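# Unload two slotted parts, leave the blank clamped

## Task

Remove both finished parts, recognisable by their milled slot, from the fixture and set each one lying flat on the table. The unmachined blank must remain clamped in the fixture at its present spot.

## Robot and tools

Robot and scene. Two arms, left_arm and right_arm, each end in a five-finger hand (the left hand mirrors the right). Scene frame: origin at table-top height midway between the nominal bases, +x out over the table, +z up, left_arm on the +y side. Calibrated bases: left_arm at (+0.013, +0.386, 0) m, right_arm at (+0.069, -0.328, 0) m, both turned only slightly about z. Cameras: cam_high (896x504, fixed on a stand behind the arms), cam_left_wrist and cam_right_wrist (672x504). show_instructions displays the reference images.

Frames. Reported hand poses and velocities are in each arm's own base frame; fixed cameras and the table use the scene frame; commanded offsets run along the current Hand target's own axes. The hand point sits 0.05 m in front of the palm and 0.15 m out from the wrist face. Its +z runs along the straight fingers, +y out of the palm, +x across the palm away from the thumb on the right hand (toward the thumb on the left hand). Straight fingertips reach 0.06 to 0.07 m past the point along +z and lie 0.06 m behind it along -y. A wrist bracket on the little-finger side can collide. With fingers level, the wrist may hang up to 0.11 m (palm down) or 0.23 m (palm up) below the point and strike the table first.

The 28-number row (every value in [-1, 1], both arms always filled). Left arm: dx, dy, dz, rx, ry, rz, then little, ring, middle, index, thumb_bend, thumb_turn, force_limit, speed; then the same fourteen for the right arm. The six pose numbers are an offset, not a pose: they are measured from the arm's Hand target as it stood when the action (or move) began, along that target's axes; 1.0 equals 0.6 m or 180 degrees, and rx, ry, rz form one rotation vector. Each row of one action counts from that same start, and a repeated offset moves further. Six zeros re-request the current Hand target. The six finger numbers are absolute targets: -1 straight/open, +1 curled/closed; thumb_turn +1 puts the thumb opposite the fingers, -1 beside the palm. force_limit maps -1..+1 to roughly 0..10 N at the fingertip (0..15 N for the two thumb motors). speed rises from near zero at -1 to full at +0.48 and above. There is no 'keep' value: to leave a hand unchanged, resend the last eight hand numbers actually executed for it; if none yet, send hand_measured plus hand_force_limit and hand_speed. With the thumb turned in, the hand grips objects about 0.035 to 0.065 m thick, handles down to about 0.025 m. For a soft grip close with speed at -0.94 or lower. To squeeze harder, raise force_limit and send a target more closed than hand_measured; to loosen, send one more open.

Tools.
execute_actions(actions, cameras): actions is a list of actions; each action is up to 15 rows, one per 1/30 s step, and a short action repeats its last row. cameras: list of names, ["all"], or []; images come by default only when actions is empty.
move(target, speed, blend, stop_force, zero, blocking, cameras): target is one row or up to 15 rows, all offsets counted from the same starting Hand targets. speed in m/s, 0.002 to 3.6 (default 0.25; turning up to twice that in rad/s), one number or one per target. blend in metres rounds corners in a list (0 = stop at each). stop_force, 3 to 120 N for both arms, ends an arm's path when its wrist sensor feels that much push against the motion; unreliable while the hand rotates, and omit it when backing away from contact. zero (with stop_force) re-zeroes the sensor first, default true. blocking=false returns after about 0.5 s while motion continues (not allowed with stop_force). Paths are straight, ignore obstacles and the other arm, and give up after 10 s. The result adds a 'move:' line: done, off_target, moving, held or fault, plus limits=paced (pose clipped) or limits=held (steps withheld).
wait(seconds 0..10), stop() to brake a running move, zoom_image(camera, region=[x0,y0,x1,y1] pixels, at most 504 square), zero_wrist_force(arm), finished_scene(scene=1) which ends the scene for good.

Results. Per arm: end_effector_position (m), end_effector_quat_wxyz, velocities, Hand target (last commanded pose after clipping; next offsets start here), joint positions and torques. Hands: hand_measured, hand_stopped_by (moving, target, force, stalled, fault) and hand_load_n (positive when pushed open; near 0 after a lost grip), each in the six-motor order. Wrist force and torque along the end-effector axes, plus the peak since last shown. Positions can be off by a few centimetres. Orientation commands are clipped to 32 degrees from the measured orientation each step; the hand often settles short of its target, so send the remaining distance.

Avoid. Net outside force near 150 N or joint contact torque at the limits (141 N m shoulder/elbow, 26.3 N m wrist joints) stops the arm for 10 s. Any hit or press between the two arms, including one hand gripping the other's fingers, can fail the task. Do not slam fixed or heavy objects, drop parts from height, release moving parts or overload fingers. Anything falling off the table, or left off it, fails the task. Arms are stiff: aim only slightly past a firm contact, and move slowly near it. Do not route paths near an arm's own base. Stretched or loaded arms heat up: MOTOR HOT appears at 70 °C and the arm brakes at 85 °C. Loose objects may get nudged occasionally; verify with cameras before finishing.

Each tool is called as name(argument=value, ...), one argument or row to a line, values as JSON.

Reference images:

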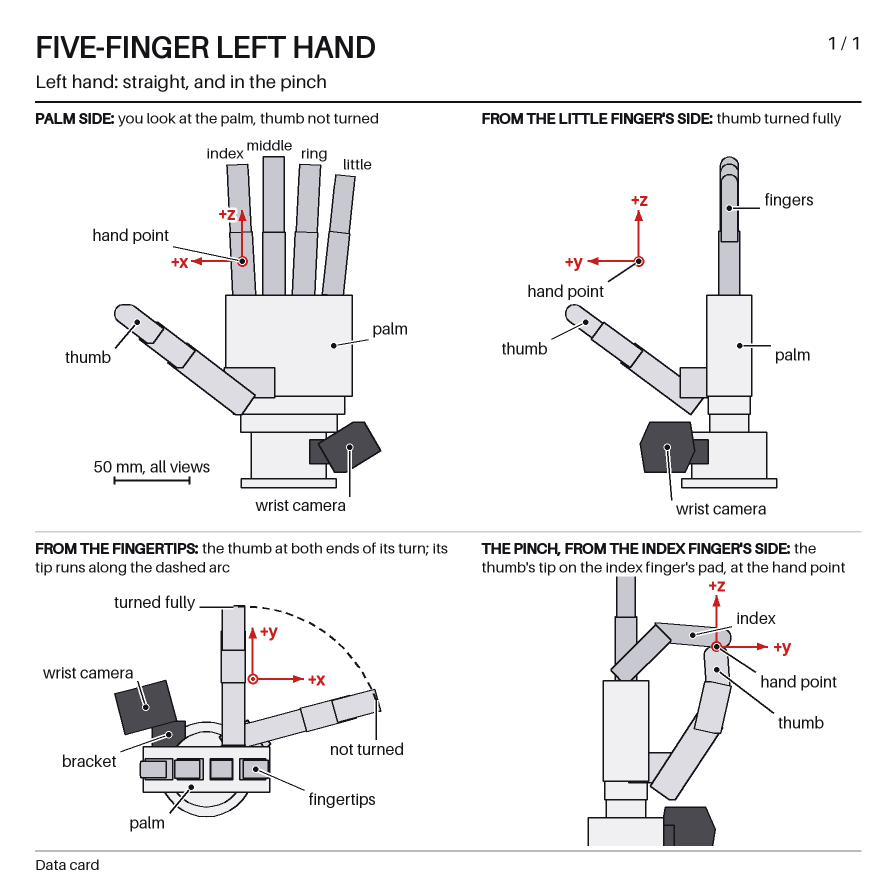

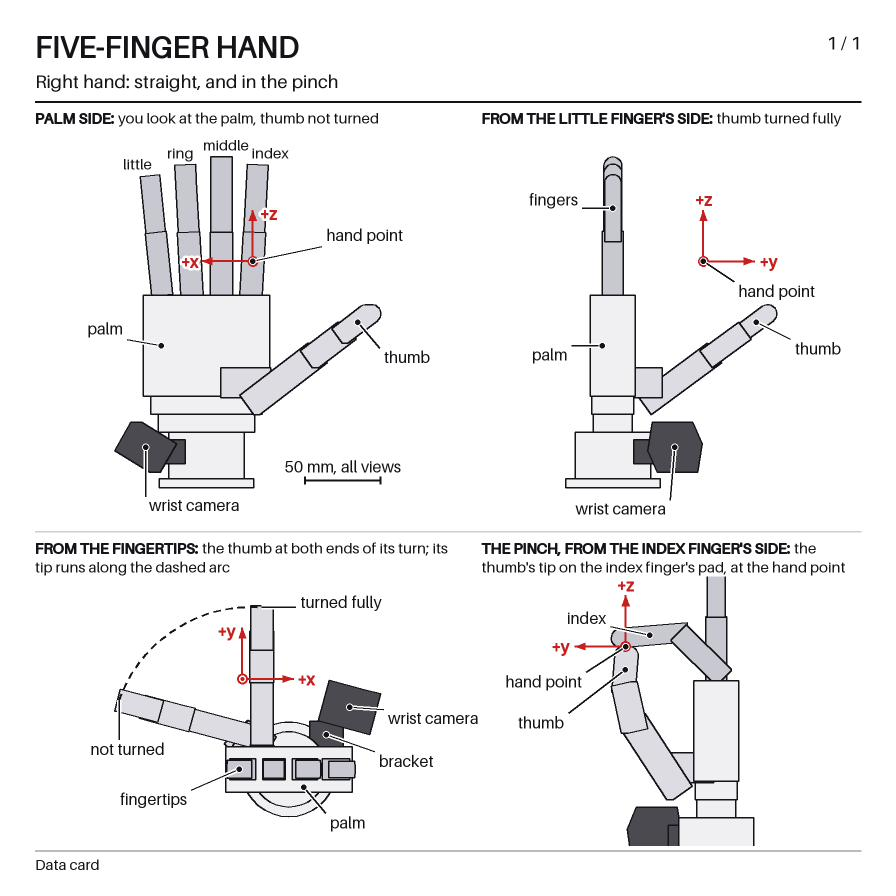

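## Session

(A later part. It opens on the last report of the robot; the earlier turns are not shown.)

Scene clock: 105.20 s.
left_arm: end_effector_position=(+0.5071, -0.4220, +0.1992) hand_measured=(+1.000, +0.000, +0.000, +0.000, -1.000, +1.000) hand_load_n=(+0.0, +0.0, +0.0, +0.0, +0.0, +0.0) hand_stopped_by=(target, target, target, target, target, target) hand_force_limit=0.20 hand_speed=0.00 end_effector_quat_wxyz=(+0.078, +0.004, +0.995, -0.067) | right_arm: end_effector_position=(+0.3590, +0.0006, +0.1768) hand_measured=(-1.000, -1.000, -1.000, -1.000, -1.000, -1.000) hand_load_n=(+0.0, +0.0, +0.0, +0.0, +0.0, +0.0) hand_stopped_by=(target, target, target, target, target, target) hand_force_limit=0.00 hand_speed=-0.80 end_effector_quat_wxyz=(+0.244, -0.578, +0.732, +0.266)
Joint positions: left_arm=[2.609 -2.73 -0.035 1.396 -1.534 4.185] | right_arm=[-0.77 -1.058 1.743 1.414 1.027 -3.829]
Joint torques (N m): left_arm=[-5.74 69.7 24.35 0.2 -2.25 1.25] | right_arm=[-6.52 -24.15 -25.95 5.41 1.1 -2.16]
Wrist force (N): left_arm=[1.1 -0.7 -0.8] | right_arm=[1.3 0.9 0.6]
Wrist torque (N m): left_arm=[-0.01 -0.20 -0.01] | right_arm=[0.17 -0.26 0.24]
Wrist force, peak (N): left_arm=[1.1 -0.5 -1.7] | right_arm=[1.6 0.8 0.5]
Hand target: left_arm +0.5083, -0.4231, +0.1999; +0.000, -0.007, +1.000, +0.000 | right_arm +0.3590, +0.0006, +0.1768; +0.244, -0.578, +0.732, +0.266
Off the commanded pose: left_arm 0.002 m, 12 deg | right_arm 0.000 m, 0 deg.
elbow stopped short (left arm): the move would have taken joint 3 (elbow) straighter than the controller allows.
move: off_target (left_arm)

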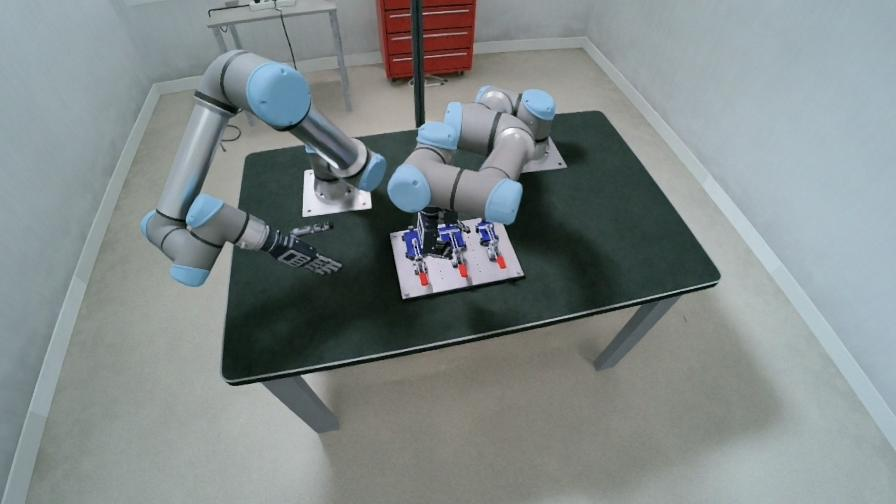

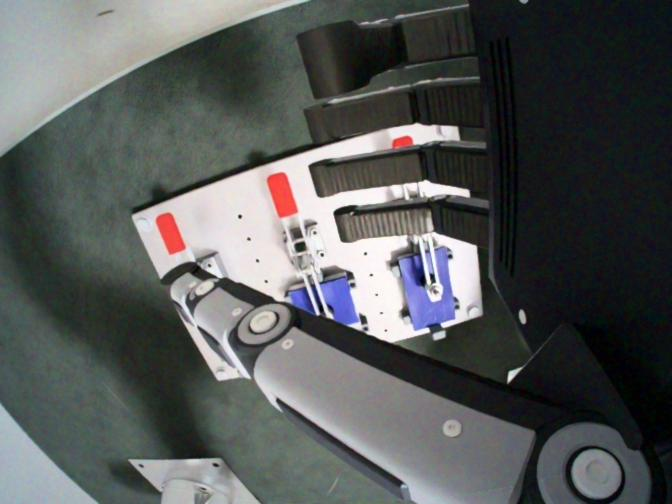

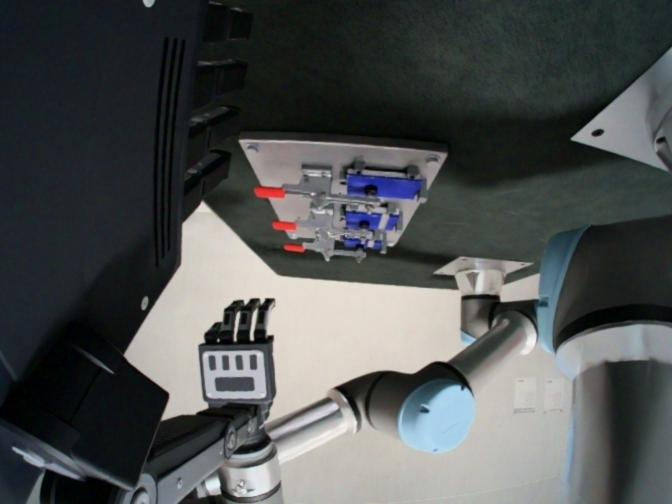

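move(
  target=[0,0.1917,0,0,0,0,1,0,0,0,-1,1,0.2,0,0,0,0,0,0,0,-1,-1,-1,-1,-1,-1,0,-0.8],
  cameras=["all"],
)

Scene clock: 108.17 s.
left_arm: end_effector_position=(+0.5067, -0.3081, +0.2000) hand_measured=(+1.000, +0.000, +0.000, +0.000, -1.000, +1.000) hand_load_n=(+0.0, +0.5, +0.0, +0.5, +0.0, +0.0) hand_stopped_by=(target, target, target, target, target, target) hand_force_limit=0.20 hand_speed=0.00 end_effector_quat_wxyz=(+0.000, -0.007, +1.000, +0.000) | right_arm: end_effector_position=(+0.3590, +0.0006, +0.1768) hand_measured=(-1.000, -1.000, -1.000, -1.000, -1.000, -1.000) hand_load_n=(+0.0, +0.0, +0.5, +0.0, +0.0, +0.0) hand_stopped_by=(target, target, target, target, target, target) hand_force_limit=0.00 hand_speed=-0.80 end_effector_quat_wxyz=(+0.244, -0.578, +0.732, +0.266)
Joint positions: left_arm=[2.748 -2.531 -0.499 1.459 -1.572 4.304] | right_arm=[-0.77 -1.058 1.743 1.414 1.027 -3.829]
Joint torques (N m): left_arm=[10.26 66.12 8.38 0.6 2.29 1.25] | right_arm=[-6.24 -24.01 -25.53 5.3 1.02 -2.07]
Wrist force (N): left_arm=[0.9 -0.7 -0.9] | right_arm=[1.1 0.6 0.3]
Wrist torque (N m): left_arm=[0.00 -0.15 0.00] | right_arm=[0.14 -0.23 0.22]
Wrist force, peak (N): left_arm=[1.7 -1.9 -1.2] | right_arm=[1.6 0.9 0.6]
Hand target: left_arm +0.5067, -0.3081, +0.2000; +0.000, -0.007, +1.000, +0.000 | right_arm +0.3590, +0.0006, +0.1768; +0.244, -0.578, +0.732, +0.266
Off the commanded pose: left_arm 0.000 m, 0 deg | right_arm 0.000 m, 0 deg.
move: done

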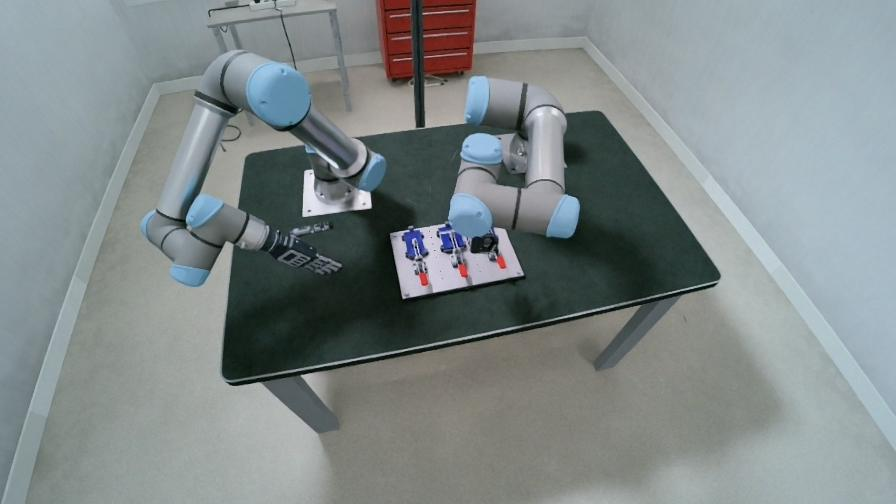

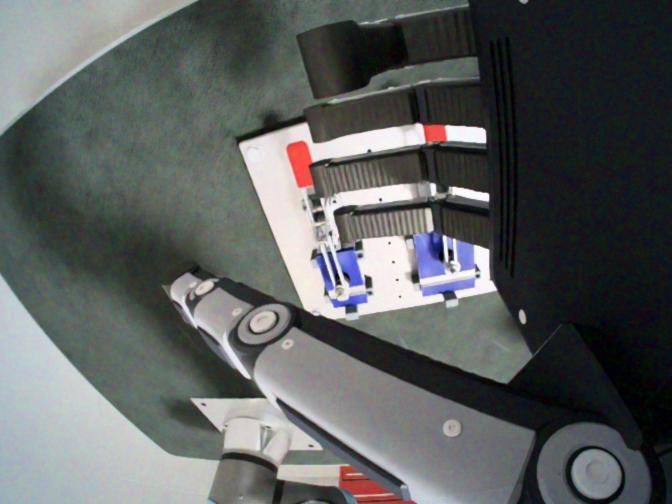

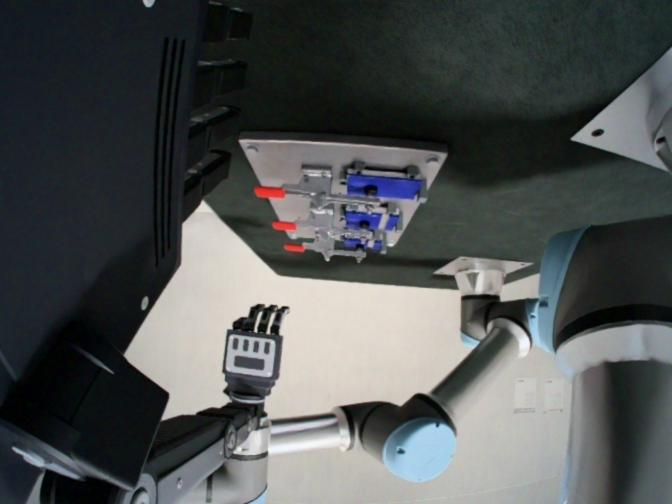

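move(
  target=[0,0,0.1667,0,0,0,1,0,0,0,-1,1,0.2,0,0,0,0,0,0,0,-1,-1,-1,-1,-1,-1,0,-0.8],
  cameras=["cam_left_wrist","cam_right_wrist"],
)

zoom_image(
  camera="cam_left_wrist",
  region=[200, 40, 500, 320],
)

zoom_image(
  camera="cam_right_wrist",
  region=[200, 140, 420, 380],
)

Scene clock: 110.13 s.
left_arm: end_effector_position=(+0.5067, -0.3080, +0.1000) hand_measured=(+1.000, +0.000, +0.000, +0.000, -1.000, +1.000) hand_load_n=(+0.0, +0.5, +0.0, +0.0, +0.0, +0.0) hand_stopped_by=(target, target, target, target, target, target) hand_force_limit=0.20 hand_speed=0.00 end_effector_quat_wxyz=(+0.000, -0.007, +1.000, +0.000) | right_arm: end_effector_position=(+0.3590, +0.0006, +0.1768) hand_measured=(-1.000, -1.000, -1.000, -1.000, -1.000, -1.000) hand_load_n=(+0.0, +0.0, +0.0, +0.0, +0.0, +0.0) hand_stopped_by=(target, target, target, target, target, target) hand_force_limit=0.00 hand_speed=-0.80 end_effector_quat_wxyz=(+0.244, -0.578, +0.732, +0.266)
Joint positions: left_arm=[2.748 -2.536 -0.744 1.71 -1.572 4.305] | right_arm=[-0.77 -1.058 1.743 1.414 1.027 -3.829]
Joint torques (N m): left_arm=[9.83 44.29 8.55 0.23 2.3 1.2] | right_arm=[-6.57 -24.38 -26.18 5.39 0.91 -2.12]
Wrist force (N): left_arm=[1.1 -1.1 -0.9] | right_arm=[1.5 0.6 0.2]
Wrist torque (N m): left_arm=[-0.05 -0.20 0.01] | right_arm=[0.14 -0.30 0.24]
Wrist force, peak (N): left_arm=[1.0 -0.5 -2.4] | right_arm=[1.6 0.7 0.4]
Hand target: left_arm +0.5068, -0.3080, +0.1000; +0.000, -0.007, +1.000, +0.000 | right_arm +0.3590, +0.0006, +0.1768; +0.244, -0.578, +0.732, +0.266
Off the commanded pose: left_arm 0.000 m, 0 deg | right_arm 0.000 m, 0 deg.
move: done
Images, in order (width x height): cam_left_wrist 672x504, cam_right_wrist 672x504.

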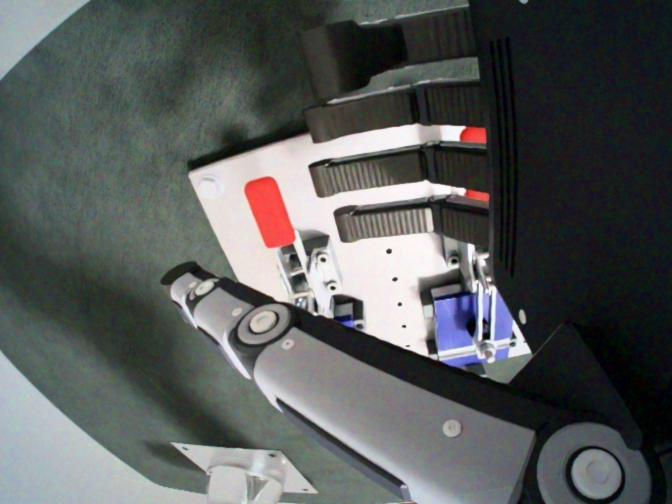

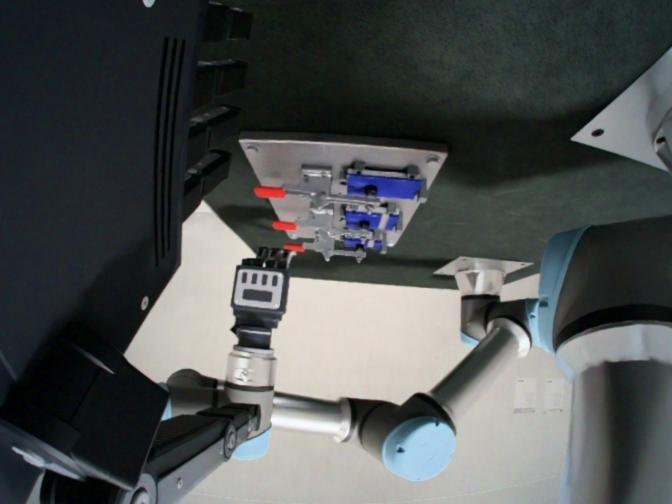

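Scaled by 1.680 from the camera's 672x504 image, which has a finer 960x720 frame.

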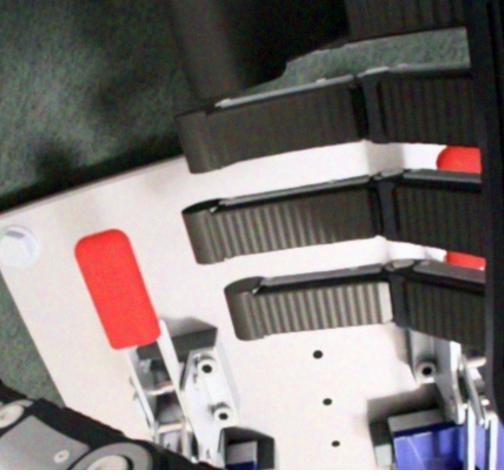

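Scaled by 2.100 from the camera's 672x504 image, which has a finer 960x720 frame.

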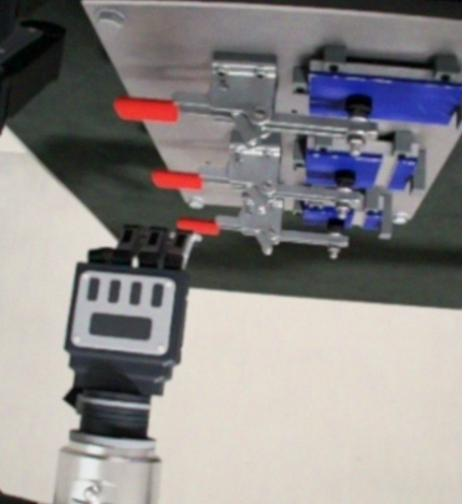

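move(
  target=[0.0167,0.0333,0.0833,0,0,0,1,0,0,0,-1,1,0.2,0,0,0,0,0,0,0,-1,-1,-1,-1,-1,-1,0,-0.8],
  cameras=["cam_left_wrist"],
  speed=0.1,
)

move(
  target=[0,0,0.05,0,0,0,1,0,0,0,-1,1,0.2,0,0,0,0,0,0,0,-1,-1,-1,-1,-1,-1,0,-0.8],
  cameras=["cam_left_wrist","cam_right_wrist"],
  speed=0.01,
  stop_force=4,
)

Scene clock: 114.07 s.
left_arm: end_effector_position=(+0.4965, -0.2881, +0.0501) hand_measured=(+1.000, +0.000, +0.000, +0.000, -1.000, +1.000) hand_load_n=(+0.0, +0.0, +0.0, +0.0, +0.0, +0.0) hand_stopped_by=(target, target, target, target, target, target) hand_force_limit=0.20 hand_speed=0.00 end_effector_quat_wxyz=(+0.000, -0.007, +1.000, +0.000) | right_arm: end_effector_position=(+0.3590, +0.0006, +0.1768) hand_measured=(-1.000, -1.000, -1.000, -1.000, -1.000, -1.000) hand_load_n=(+0.0, +0.0, +0.0, +0.0, -0.5, +0.0) hand_stopped_by=(target, target, target, target, target, target) hand_force_limit=0.00 hand_speed=-0.80 end_effector_quat_wxyz=(+0.244, -0.578, +0.732, +0.266)
Joint positions: left_arm=[2.771 -2.508 -0.928 1.866 -1.572 4.328] | right_arm=[-0.77 -1.058 1.743 1.414 1.027 -3.829]
Joint torques (N m): left_arm=[10.44 65.6 8.09 -0.2 1.93 1.21] | right_arm=[-6.31 -23.97 -25.84 5.33 0.91 -2.11]
Wrist force (N): left_arm=[1.1 -0.4 -1.2] | right_arm=[1.0 0.8 1.0]
Wrist torque (N m): left_arm=[0.07 -0.22 -0.02] | right_arm=[0.13 -0.24 0.22]
Wrist force, peak (N): left_arm=[1.0 -1.4 -1.6] | right_arm=[1.5 1.0 0.7]
Hand target: left_arm +0.4965, -0.2881, +0.0500; +0.000, -0.007, +1.000, +0.000 | right_arm +0.3590, +0.0006, +0.1768; +0.244, -0.578, +0.732, +0.266
Off the commanded pose: left_arm 0.000 m, 0 deg | right_arm 0.000 m, 0 deg.
move: done
Images, in order (width x height): cam_left_wrist 672x504.

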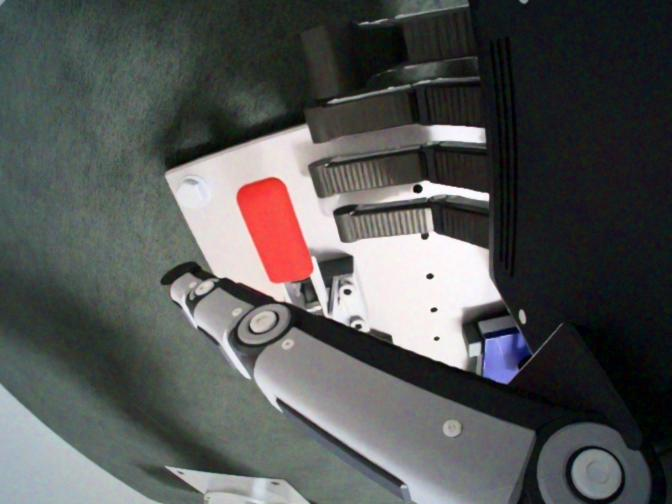

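Scene clock: 116.00 s.
left_arm: end_effector_position=(+0.4965, -0.2881, +0.0423) hand_measured=(+1.000, +0.000, +0.000, +0.000, -1.000, +1.000) hand_load_n=(+0.0, +0.0, -2.5, +0.0, +0.0, +0.0) hand_stopped_by=(target, target, target, target, target, target) hand_force_limit=0.20 hand_speed=0.00 end_effector_quat_wxyz=(+0.000, -0.007, +1.000, +0.000) | right_arm: end_effector_position=(+0.3590, +0.0006, +0.1768) hand_measured=(-1.000, -1.000, -1.000, -1.000, -1.000, -1.000) hand_load_n=(+0.0, +0.0, +0.0, +0.0, +0.0, +0.0) hand_stopped_by=(target, target, target, target, target, target) hand_force_limit=0.00 hand_speed=-0.80 end_effector_quat_wxyz=(+0.244, -0.578, +0.732, +0.266)
Joint positions: left_arm=[2.771 -2.515 -0.936 1.88 -1.572 4.328] | right_arm=[-0.77 -1.058 1.743 1.414 1.027 -3.829]
Joint torques (N m): left_arm=[10.77 63.72 23.29 -5.23 -0.34 0.64] | right_arm=[-6.83 -24.62 -25.94 5.35 0.99 -2.01]
Wrist force (N): left_arm=[0.3 -1.6 -4.5] | right_arm=[1.1 0.4 0.4]
Wrist torque (N m): left_arm=[0.06 -0.35 0.04] | right_arm=[0.10 -0.24 0.21]
Wrist force, peak (N): left_arm=[0.2 -5.2 -7.9] | right_arm=[1.9 0.5 0.7]
Hand target: left_arm +0.4965, -0.2881, +0.0423; +0.000, -0.007, +1.000, +0.000 (not the last commanded pose) | right_arm +0.3590, +0.0006, +0.1768; +0.244, -0.578, +0.732, +0.266
Off the commanded pose: left_arm 0.022 m, 0 deg | right_arm 0.000 m, 0 deg.
move: contact (left_arm)
Images, in order (width x height): cam_left_wrist 672x504, cam_right_wrist 672x504.

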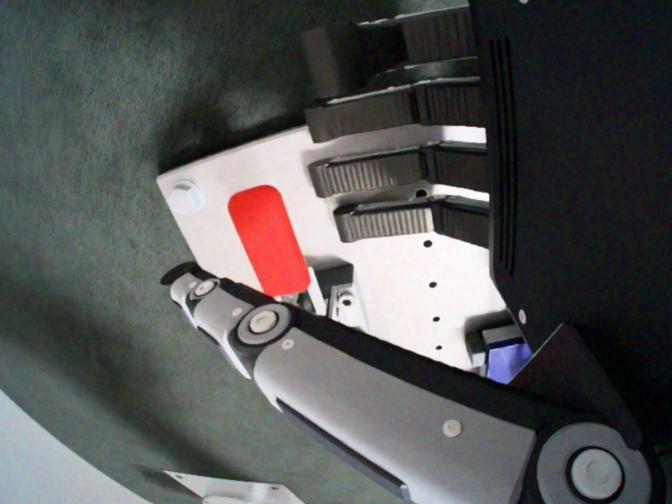

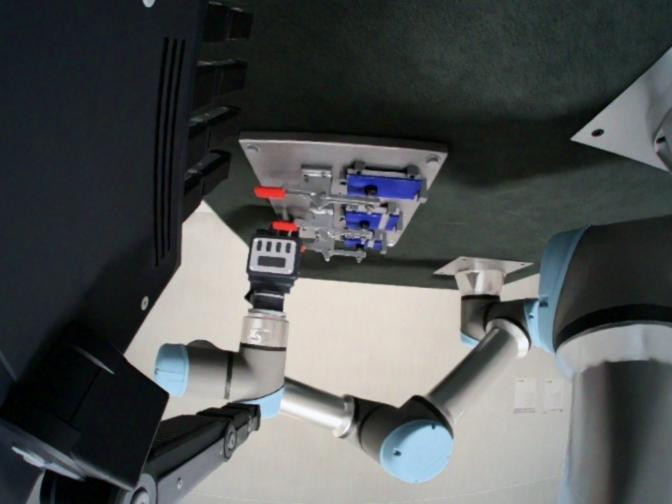

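move(
  target=[0,0,-0.0333,0,0,0,1,0,0,0,-1,1,0.2,0,0,0,0,0,0,0,-1,-1,-1,-1,-1,-1,0,-0.8],
  cameras=["cam_left_wrist"],
  speed=0.1,
)

zoom_image(
  camera="cam_left_wrist",
  region=[200, 140, 400, 320],
)

Scene clock: 118.73 s.
left_arm: end_effector_position=(+0.4965, -0.2881, +0.0623) hand_measured=(+1.000, +0.000, +0.000, +0.000, -1.000, +1.000) hand_load_n=(+0.0, +0.0, +0.0, +0.0, +0.0, +0.0) hand_stopped_by=(target, target, target, target, target, target) hand_force_limit=0.20 hand_speed=0.00 end_effector_quat_wxyz=(+0.000, -0.007, +1.000, +0.000) | right_arm: end_effector_position=(+0.3590, +0.0006, +0.1768) hand_measured=(-1.000, -1.000, -1.000, -1.000, -1.000, -1.000) hand_load_n=(+0.0, +0.0, +0.0, +0.0, +0.0, -0.5) hand_stopped_by=(target, target, target, target, target, target) hand_force_limit=0.00 hand_speed=-0.80 end_effector_quat_wxyz=(+0.244, -0.578, +0.732, +0.266)
Joint positions: left_arm=[2.771 -2.498 -0.915 1.842 -1.572 4.328] | right_arm=[-0.77 -1.058 1.743 1.414 1.027 -3.829]
Joint torques (N m): left_arm=[3.77 64.69 25.23 -5.23 -1.61 -0.96] | right_arm=[-6.48 -24.49 -25.74 5.34 0.87 -1.95]
Wrist force (N): left_arm=[1.0 -0.5 -1.4] | right_arm=[1.4 0.6 0.5]
Wrist torque (N m): left_arm=[0.06 -0.22 -0.02] | right_arm=[0.14 -0.28 0.23]
Wrist force, peak (N): left_arm=[-0.2 -1.8 -5.0] | right_arm=[1.5 0.8 0.5]
Hand target: left_arm +0.4965, -0.2881, +0.0623; +0.000, -0.007, +1.000, +0.000 | right_arm +0.3590, +0.0006, +0.1768; +0.244, -0.578, +0.732, +0.266
Off the commanded pose: left_arm 0.000 m, 0 deg | right_arm 0.000 m, 0 deg.
move: done
Images, in order (width x height): cam_left_wrist 672x504.

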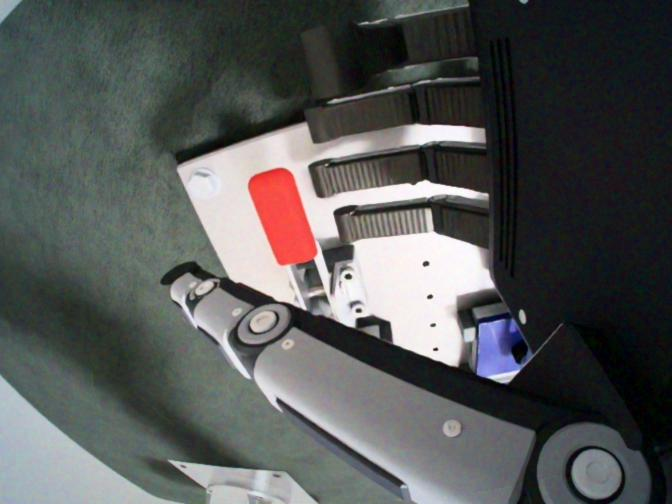

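Scaled by 2.520 from the camera's 672x504 image, which has a finer 960x720 frame.

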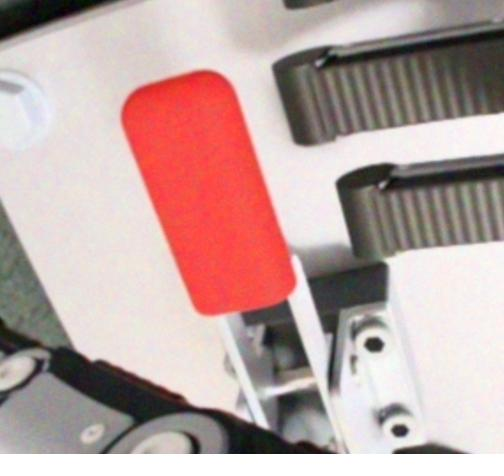

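move(
  target=[-0.02,0.0633,-0.0167,0,0,0,1,0,0,0,-1,1,0.2,0,0,0,0,0,0,0,-1,-1,-1,-1,-1,-1,0,-0.8],
  cameras=["cam_left_wrist"],
  speed=0.05,
  stop_force=5,
)

zoom_image(
  camera="cam_left_wrist",
  region=[250, 90, 450, 270],
)

Scene clock: 123.30 s.
left_arm: end_effector_position=(+0.5012, -0.2724, +0.0665) hand_measured=(+1.000, +0.000, +0.000, +0.000, -1.000, +1.000) hand_load_n=(+0.0, +0.0, +3.5, -0.5, +0.0, +0.0) hand_stopped_by=(target, target, target, target, target, target) hand_force_limit=0.20 hand_speed=0.00 end_effector_quat_wxyz=(+0.000, -0.007, +1.000, +0.000) | right_arm: end_effector_position=(+0.3590, +0.0006, +0.1768) hand_measured=(-1.000, -1.000, -1.000, -1.000, -1.000, -1.000) hand_load_n=(+0.0, +0.0, +0.0, +0.0, +0.0, +0.0) hand_stopped_by=(target, target, target, target, target, target) hand_force_limit=0.00 hand_speed=-0.80 end_effector_quat_wxyz=(+0.244, -0.578, +0.732, +0.266)
Joint positions: left_arm=[2.798 -2.482 -0.935 1.846 -1.572 4.354] | right_arm=[-0.77 -1.058 1.743 1.414 1.027 -3.829]
Joint torques (N m): left_arm=[-10.46 43.37 24.75 -6.89 -1.35 -1.96] | right_arm=[-6.2 -24.02 -25.83 5.34 0.78 -1.89]
Wrist force (N): left_arm=[-4.1 3.1 3.0] | right_arm=[1.4 0.5 0.5]
Wrist torque (N m): left_arm=[0.15 -0.20 0.01] | right_arm=[0.12 -0.28 0.23]
Wrist force, peak (N): left_arm=[3.5 -12.7 10.0] | right_arm=[1.7 0.6 0.7]
Hand target: left_arm +0.5012, -0.2724, +0.0665; +0.000, -0.007, +1.000, +0.000 (not the last commanded pose) | right_arm +0.3590, +0.0006, +0.1768; +0.244, -0.578, +0.732, +0.266
Off the commanded pose: left_arm 0.024 m, 0 deg | right_arm 0.000 m, 0 deg.
move: contact (left_arm)
Images, in order (width x height): cam_left_wrist 672x504.

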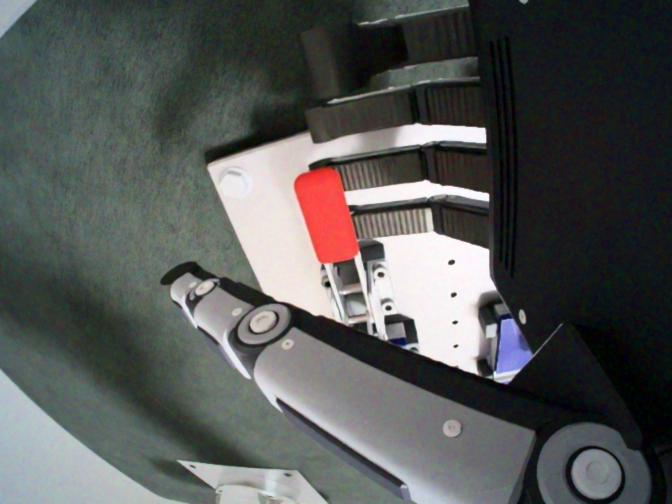

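Scaled by 2.520 from the camera's 672x504 image, which has a finer 960x720 frame.

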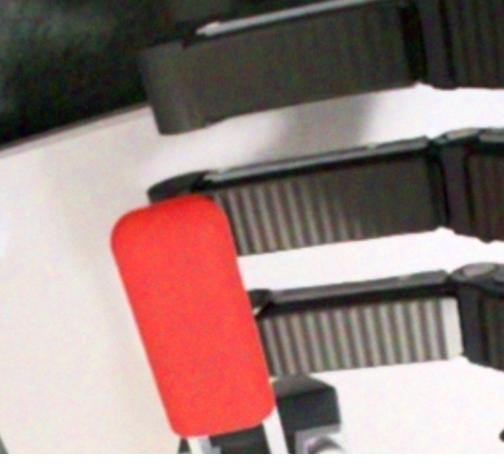

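move(
  target=[
    [0,-0.0167,0,0,0,0,1,0,0,0,-1,1,0.2,0,0,0,0,0,0,0,-1,-1,-1,-1,-1,-1,0,-0.8],
    [0,-0.0167,0.0175,0,0,0,1,0,0,0,-1,1,0.2,0,0,0,0,0,0,0,-1,-1,-1,-1,-1,-1,0,-0.8],
  ],
  speed=0.05,
)

move(
  target=[0,0.0617,0,0,0,0,1,0,0,0,-1,1,0.2,0,0,0,0,0,0,0,-1,-1,-1,-1,-1,-1,0,-0.8],
  cameras=["cam_left_wrist"],
  speed=0.03,
  stop_force=4,
)

zoom_image(
  camera="cam_left_wrist",
  region=[250, 90, 450, 270],
)

Scene clock: 126.77 s.
left_arm: end_effector_position=(+0.5014, -0.2825, +0.0560) hand_measured=(+1.000, +0.000, +0.000, +0.000, -1.000, +1.000) hand_load_n=(+0.0, +0.0, +0.0, +0.0, +0.0, +0.0) hand_stopped_by=(target, target, target, target, target, target) hand_force_limit=0.20 hand_speed=0.00 end_effector_quat_wxyz=(+0.000, -0.007, +1.000, +0.000) | right_arm: end_effector_position=(+0.3590, +0.0006, +0.1768) hand_measured=(-1.000, -1.000, -1.000, -1.000, -1.000, -1.000) hand_load_n=(+0.0, +0.0, +0.0, +0.0, +0.0, +0.0) hand_stopped_by=(target, target, target, target, target, target) hand_force_limit=0.00 hand_speed=-0.80 end_effector_quat_wxyz=(+0.244, -0.578, +0.732, +0.266)
Joint positions: left_arm=[2.783 -2.506 -0.916 1.852 -1.572 4.339] | right_arm=[-0.77 -1.058 1.743 1.414 1.027 -3.829]
Joint torques (N m): left_arm=[-7.8 43.35 8.77 0.21 -0.57 -1.51] | right_arm=[-6.21 -24.44 -25.75 5.26 0.79 -1.79]
Wrist force (N): left_arm=[0.9 -0.8 -1.1] | right_arm=[1.4 0.5 0.9]
Wrist torque (N m): left_arm=[0.00 -0.19 0.07] | right_arm=[0.08 -0.29 0.24]
Wrist force, peak (N): left_arm=[-4.2 3.8 3.1] | right_arm=[1.7 1.0 0.9]
Hand target: left_arm +0.5014, -0.2825, +0.0559; +0.000, -0.007, +1.000, +0.000 | right_arm +0.3590, +0.0006, +0.1768; +0.244, -0.578, +0.732, +0.266
Off the commanded pose: left_arm 0.000 m, 0 deg | right_arm 0.000 m, 0 deg.
move: done

Scene clock: 128.87 s.
left_arm: end_effector_position=(+0.5009, -0.2454, +0.0560) hand_measured=(+1.000, +0.000, +0.000, +0.000, -1.000, +1.000) hand_load_n=(+0.0, +0.0, +0.0, +0.0, +0.0, +0.0) hand_stopped_by=(target, target, target, target, target, target) hand_force_limit=0.20 hand_speed=0.00 end_effector_quat_wxyz=(+0.000, -0.007, +1.000, +0.000) | right_arm: end_effector_position=(+0.3590, +0.0006, +0.1768) hand_measured=(-1.000, -1.000, -1.000, -1.000, -1.000, -1.000) hand_load_n=(+0.0, +0.0, +0.0, +0.0, +0.0, +0.0) hand_stopped_by=(target, target, target, target, target, target) hand_force_limit=0.00 hand_speed=-0.80 end_effector_quat_wxyz=(+0.244, -0.578, +0.732, +0.266)
Joint positions: left_arm=[2.84 -2.451 -1.02 1.901 -1.572 4.396] | right_arm=[-0.77 -1.058 1.743 1.414 1.027 -3.829]
Joint torques (N m): left_arm=[11 63.58 7.36 0.15 2.44 1.1] | right_arm=[-6.67 -24.22 -25.81 5.24 0.72 -1.81]
Wrist force (N): left_arm=[1.0 -0.6 -1.3] | right_arm=[1.6 0.6 0.6]
Wrist torque (N m): left_arm=[0.05 -0.20 -0.02] | right_arm=[0.12 -0.32 0.25]
Wrist force, peak (N): left_arm=[1.0 -0.4 -1.8] | right_arm=[1.5 1.0 0.4]
Hand target: left_arm +0.5009, -0.2454, +0.0560; +0.000, -0.007, +1.000, +0.000 | right_arm +0.3590, +0.0006, +0.1768; +0.244, -0.578, +0.732, +0.266
Off the commanded pose: left_arm 0.000 m, 0 deg | right_arm 0.000 m, 0 deg.
move: done
Images, in order (width x height): cam_left_wrist 672x504.

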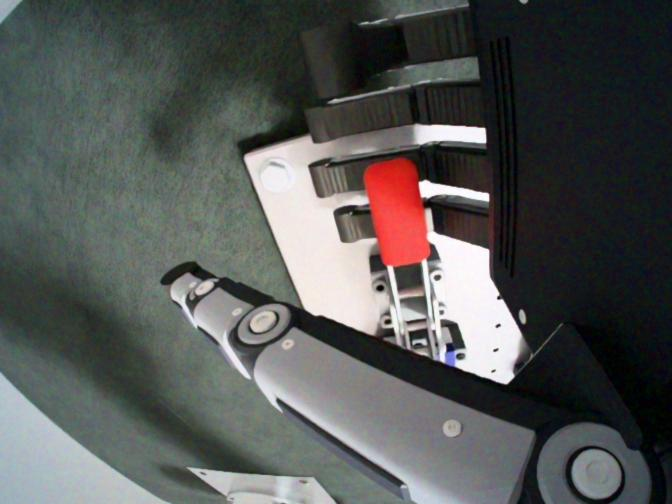

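Scaled by 2.520 from the camera's 672x504 image, which has a finer 960x720 frame.

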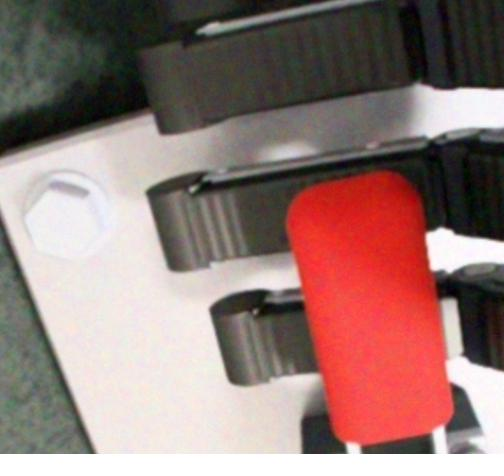

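move(
  target=[0,0,-0.05,0,0,0,1,0,0,0,-1,1,0.2,0,0,0,0,0,0,0,-1,-1,-1,-1,-1,-1,0,-0.8],
  cameras=["cam_left_wrist"],
  speed=0.03,
  stop_force=8,
)

Scene clock: 133.30 s.
left_arm: end_effector_position=(+0.5008, -0.2454, +0.0606) hand_measured=(+1.000, +0.000, +0.000, +0.000, -1.000, +1.000) hand_load_n=(+0.0, +0.0, +2.5, +0.0, -0.5, +0.0) hand_stopped_by=(target, target, target, target, target, target) hand_force_limit=0.20 hand_speed=0.00 end_effector_quat_wxyz=(+0.000, -0.007, +1.000, +0.000) | right_arm: end_effector_position=(+0.3590, +0.0006, +0.1768) hand_measured=(-1.000, -1.000, -1.000, -1.000, -1.000, -1.000) hand_load_n=(+0.0, +0.0, +0.0, +0.0, +0.0, +0.0) hand_stopped_by=(target, target, target, target, target, target) hand_force_limit=0.00 hand_speed=-0.80 end_effector_quat_wxyz=(+0.244, -0.578, +0.732, +0.266)
Joint positions: left_arm=[2.84 -2.447 -1.016 1.892 -1.572 4.396] | right_arm=[-0.77 -1.058 1.743 1.414 1.027 -3.829]
Joint torques (N m): left_arm=[-1.38 45 10 -0.32 1.9 1.06] | right_arm=[-5.91 -24.77 -25.96 5.21 0.74 -1.7]
Wrist force (N): left_arm=[2.3 -0.1 4.4] | right_arm=[1.3 0.6 0.3]
Wrist torque (N m): left_arm=[-0.12 -0.06 0.00] | right_arm=[0.15 -0.27 0.22]
Wrist force, peak (N): left_arm=[2.9 7.2 30.9] | right_arm=[1.7 0.6 0.7]
Hand target: left_arm +0.5008, -0.2454, +0.0606; +0.000, -0.007, +1.000, +0.000 (not the last commanded pose) | right_arm +0.3590, +0.0006, +0.1768; +0.244, -0.578, +0.732, +0.266
Off the commanded pose: left_arm 0.025 m, 0 deg | right_arm 0.000 m, 0 deg.
move: contact (left_arm)
Images, in order (width x height): cam_left_wrist 672x504.

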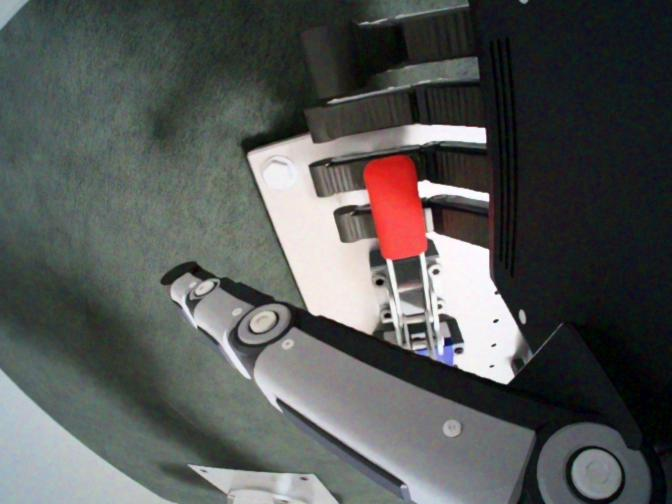

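move(
  target=[0,0,-0.02,0,0,0,1,0,0,0,-1,1,0.2,0,0,0,0,0,0,0,-1,-1,-1,-1,-1,-1,0,-0.8],
  cameras=["cam_left_wrist"],
  speed=0.01,
  stop_force=30,
)

Scene clock: 137.10 s.
left_arm: end_effector_position=(+0.5008, -0.2454, +0.0617) hand_measured=(+1.000, +0.000, -0.002, +0.000, -1.000, +1.000) hand_load_n=(+0.0, +0.0, +7.5, +3.0, +0.0, +0.0) hand_stopped_by=(target, target, target, target, target, target) hand_force_limit=0.20 hand_speed=0.00 end_effector_quat_wxyz=(+0.000, -0.007, +1.000, +0.000) | right_arm: end_effector_position=(+0.3590, +0.0006, +0.1768) hand_measured=(-1.000, -1.000, -1.000, -1.000, -1.000, -1.000) hand_load_n=(+0.0, +0.0, +0.0, +0.0, +0.0, +0.0) hand_stopped_by=(target, target, target, target, target, target) hand_force_limit=0.00 hand_speed=-0.80 end_effector_quat_wxyz=(+0.244, -0.578, +0.732, +0.266)
Joint positions: left_arm=[2.84 -2.446 -1.014 1.89 -1.572 4.396] | right_arm=[-0.77 -1.058 1.743 1.414 1.027 -3.829]
Joint torques (N m): left_arm=[-7.59 55.31 15.1 -1.78 0.7 0.88] | right_arm=[-6.48 -24.45 -25.72 5.3 0.63 -1.47]
Wrist force (N): left_arm=[4.2 5.8 23.8] | right_arm=[1.3 0.5 0.4]
Wrist torque (N m): left_arm=[-0.49 0.21 -0.04] | right_arm=[0.13 -0.27 0.23]
Wrist force, peak (N): left_arm=[1.1 10.0 36.5] | right_arm=[1.6 0.6 0.4]
Hand target: left_arm +0.5008, -0.2454, +0.0616; +0.000, -0.007, +1.000, +0.000 (not the last commanded pose) | right_arm +0.3590, +0.0006, +0.1768; +0.244, -0.578, +0.732, +0.266
Off the commanded pose: left_arm 0.011 m, 0 deg | right_arm 0.000 m, 0 deg.
move: contact (left_arm)
Images, in order (width x height): cam_left_wrist 672x504.

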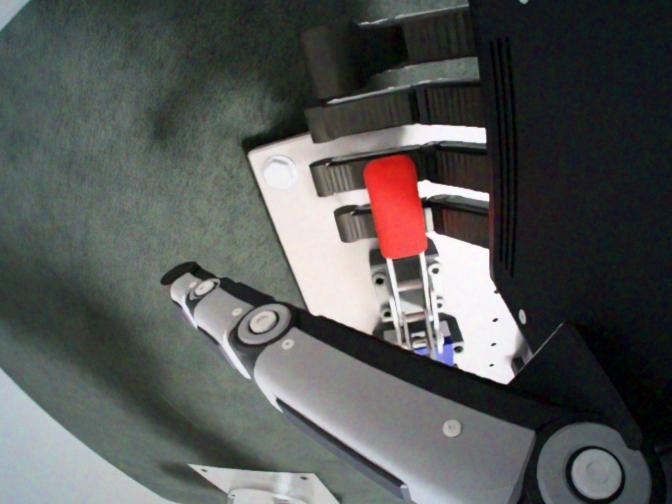

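zoom_image(
  camera="cam_left_wrist",
  region=[300, 130, 500, 370],
)

Scaled by 2.100 from the camera's 672x504 image, which has a finer 960x720 frame.

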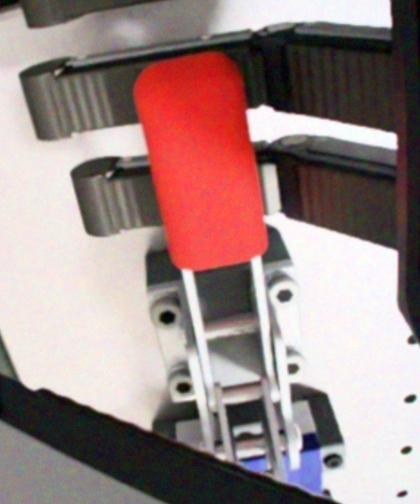

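move(
  target=[0,0,-0.025,0,0,0,1,0,0,0,-1,1,0.2,0,0,0,0,0,0,0,-1,-1,-1,-1,-1,-1,0,-0.8],
  cameras=["cam_left_wrist"],
  speed=0.01,
  stop_force=50,
  zero=false,
)

Scene clock: 143.37 s.
left_arm: end_effector_position=(+0.5008, -0.2454, +0.0766) hand_measured=(+1.000, +0.000, +0.000, +0.000, -1.000, +1.000) hand_load_n=(+0.0, +0.0, +0.0, +2.5, +0.0, +0.0) hand_stopped_by=(target, target, target, target, target, target) hand_force_limit=0.20 hand_speed=0.00 end_effector_quat_wxyz=(+0.000, -0.007, +1.000, +0.000) | right_arm: end_effector_position=(+0.3590, +0.0006, +0.1768) hand_measured=(-1.000, -1.000, -1.000, -1.000, -1.000, -1.000) hand_load_n=(+0.0, +0.0, +0.0, +0.0, +0.0, +0.0) hand_stopped_by=(target, target, target, target, target, target) hand_force_limit=0.00 hand_speed=-0.80 end_effector_quat_wxyz=(+0.244, -0.578, +0.732, +0.266)
Joint positions: left_arm=[2.84 -2.434 -0.998 1.861 -1.572 4.396] | right_arm=[-0.77 -1.058 1.743 1.414 1.027 -3.829]
Joint torques (N m): left_arm=[-4.59 65.98 25.99 -5.64 0.64 -0.82] | right_arm=[-6.59 -24.44 -25.28 5.26 0.5 -1.52]
Wrist force (N): left_arm=[1.8 -2.0 3.3] | right_arm=[1.3 0.5 0.4]
Wrist torque (N m): left_arm=[-0.17 -0.18 0.00] | right_arm=[0.11 -0.27 0.22]
Wrist force, peak (N): left_arm=[2.3 8.8 35.1] | right_arm=[1.7 0.4 0.4]
Hand target: left_arm +0.5008, -0.2454, +0.0766; +0.000, -0.007, +1.000, +0.000 | right_arm +0.3590, +0.0006, +0.1768; +0.244, -0.578, +0.732, +0.266
Off the commanded pose: left_arm 0.000 m, 0 deg | right_arm 0.000 m, 0 deg.
move: done
Images, in order (width x height): cam_left_wrist 672x504.

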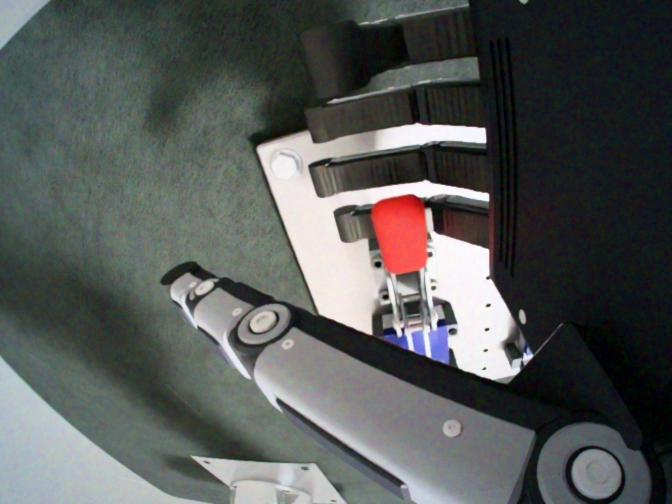

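wait(
  seconds=0.1,
  cameras=["all"],
)

zoom_image(
  camera="cam_right_wrist",
  region=[220, 140, 440, 330],
)

zoom_image(
  camera="cam_left_wrist",
  region=[300, 130, 500, 370],
)

Scene clock: 144.23 s.
left_arm: end_effector_position=(+0.5008, -0.2454, +0.0766) hand_measured=(+1.000, +0.000, +0.000, +0.000, -1.000, +1.000) hand_load_n=(+0.0, +0.0, +0.0, +2.5, +0.0, +0.0) hand_stopped_by=(target, target, target, target, target, target) hand_force_limit=0.20 hand_speed=0.00 end_effector_quat_wxyz=(+0.000, -0.007, +1.000, +0.000) | right_arm: end_effector_position=(+0.3590, +0.0006, +0.1768) hand_measured=(-1.000, -1.000, -1.000, -1.000, -1.000, -1.000) hand_load_n=(+0.0, +0.0, +0.0, +0.0, +0.0, +0.0) hand_stopped_by=(target, target, target, target, target, target) hand_force_limit=0.00 hand_speed=-0.80 end_effector_quat_wxyz=(+0.244, -0.578, +0.732, +0.266)
Joint positions: left_arm=[2.84 -2.434 -0.998 1.861 -1.572 4.396] | right_arm=[-0.77 -1.058 1.743 1.414 1.027 -3.829]
Joint torques (N m): left_arm=[-5.12 66.35 25.45 -5.84 0.88 -0.87] | right_arm=[-6.23 -24.32 -25.58 5.22 0.61 -1.48]
Wrist force (N): left_arm=[1.8 -1.7 3.7] | right_arm=[1.5 0.5 0.3]
Wrist torque (N m): left_arm=[-0.11 -0.18 -0.01] | right_arm=[0.12 -0.30 0.24]
Wrist force, peak (N): left_arm=[2.0 -2.0 4.0] | right_arm=[1.3 0.9 0.5]
Hand target: left_arm +0.5008, -0.2454, +0.0766; +0.000, -0.007, +1.000, +0.000 | right_arm +0.3590, +0.0006, +0.1768; +0.244, -0.578, +0.732, +0.266
Off the commanded pose: left_arm 0.000 m, 0 deg | right_arm 0.000 m, 0 deg.
wait: 0.10 s; at rest from the start

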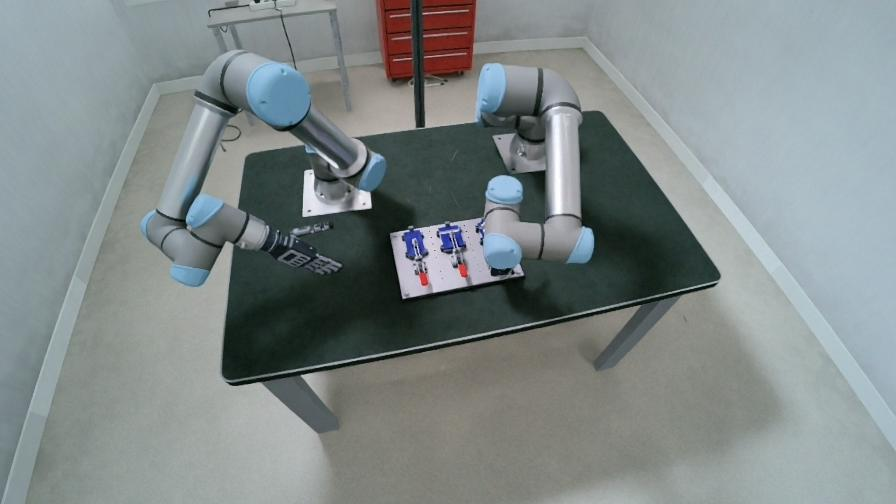

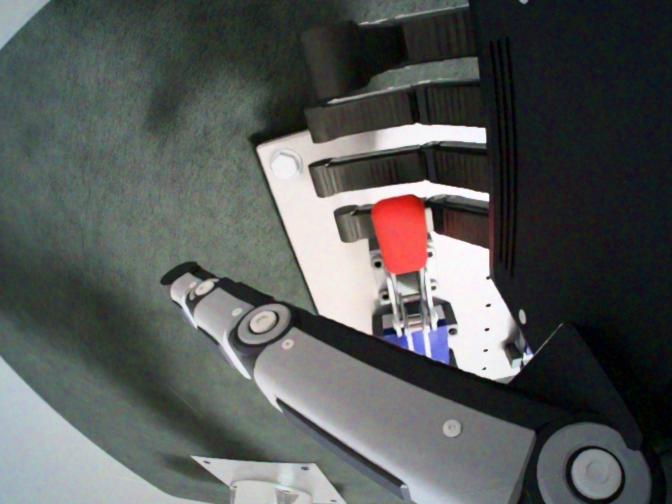

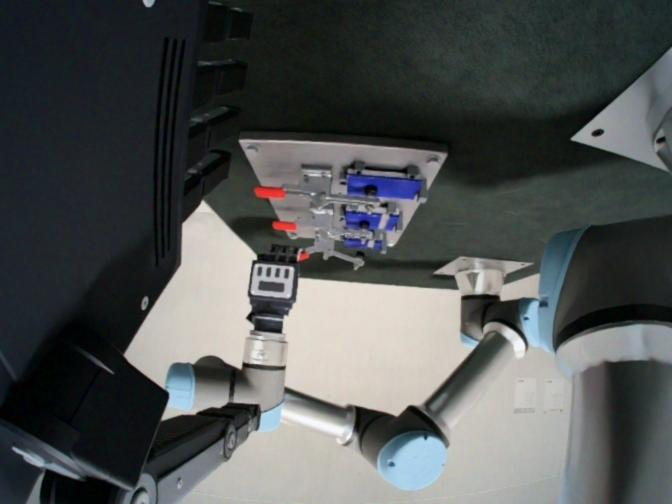

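Scaled by 2.291 from the camera's 672x504 image, which has a finer 960x720 frame.

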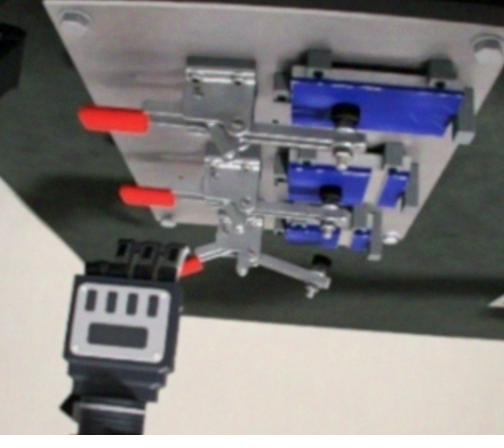

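Scaled by 2.100 from the camera's 672x504 image, which has a finer 960x720 frame.

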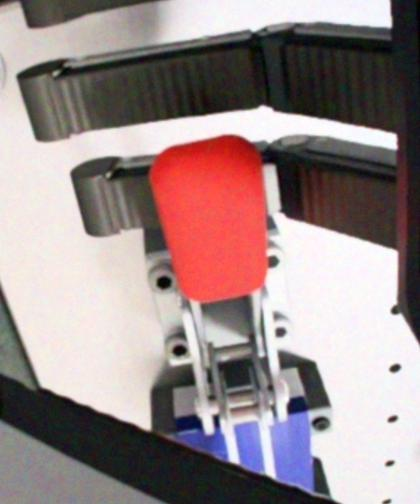

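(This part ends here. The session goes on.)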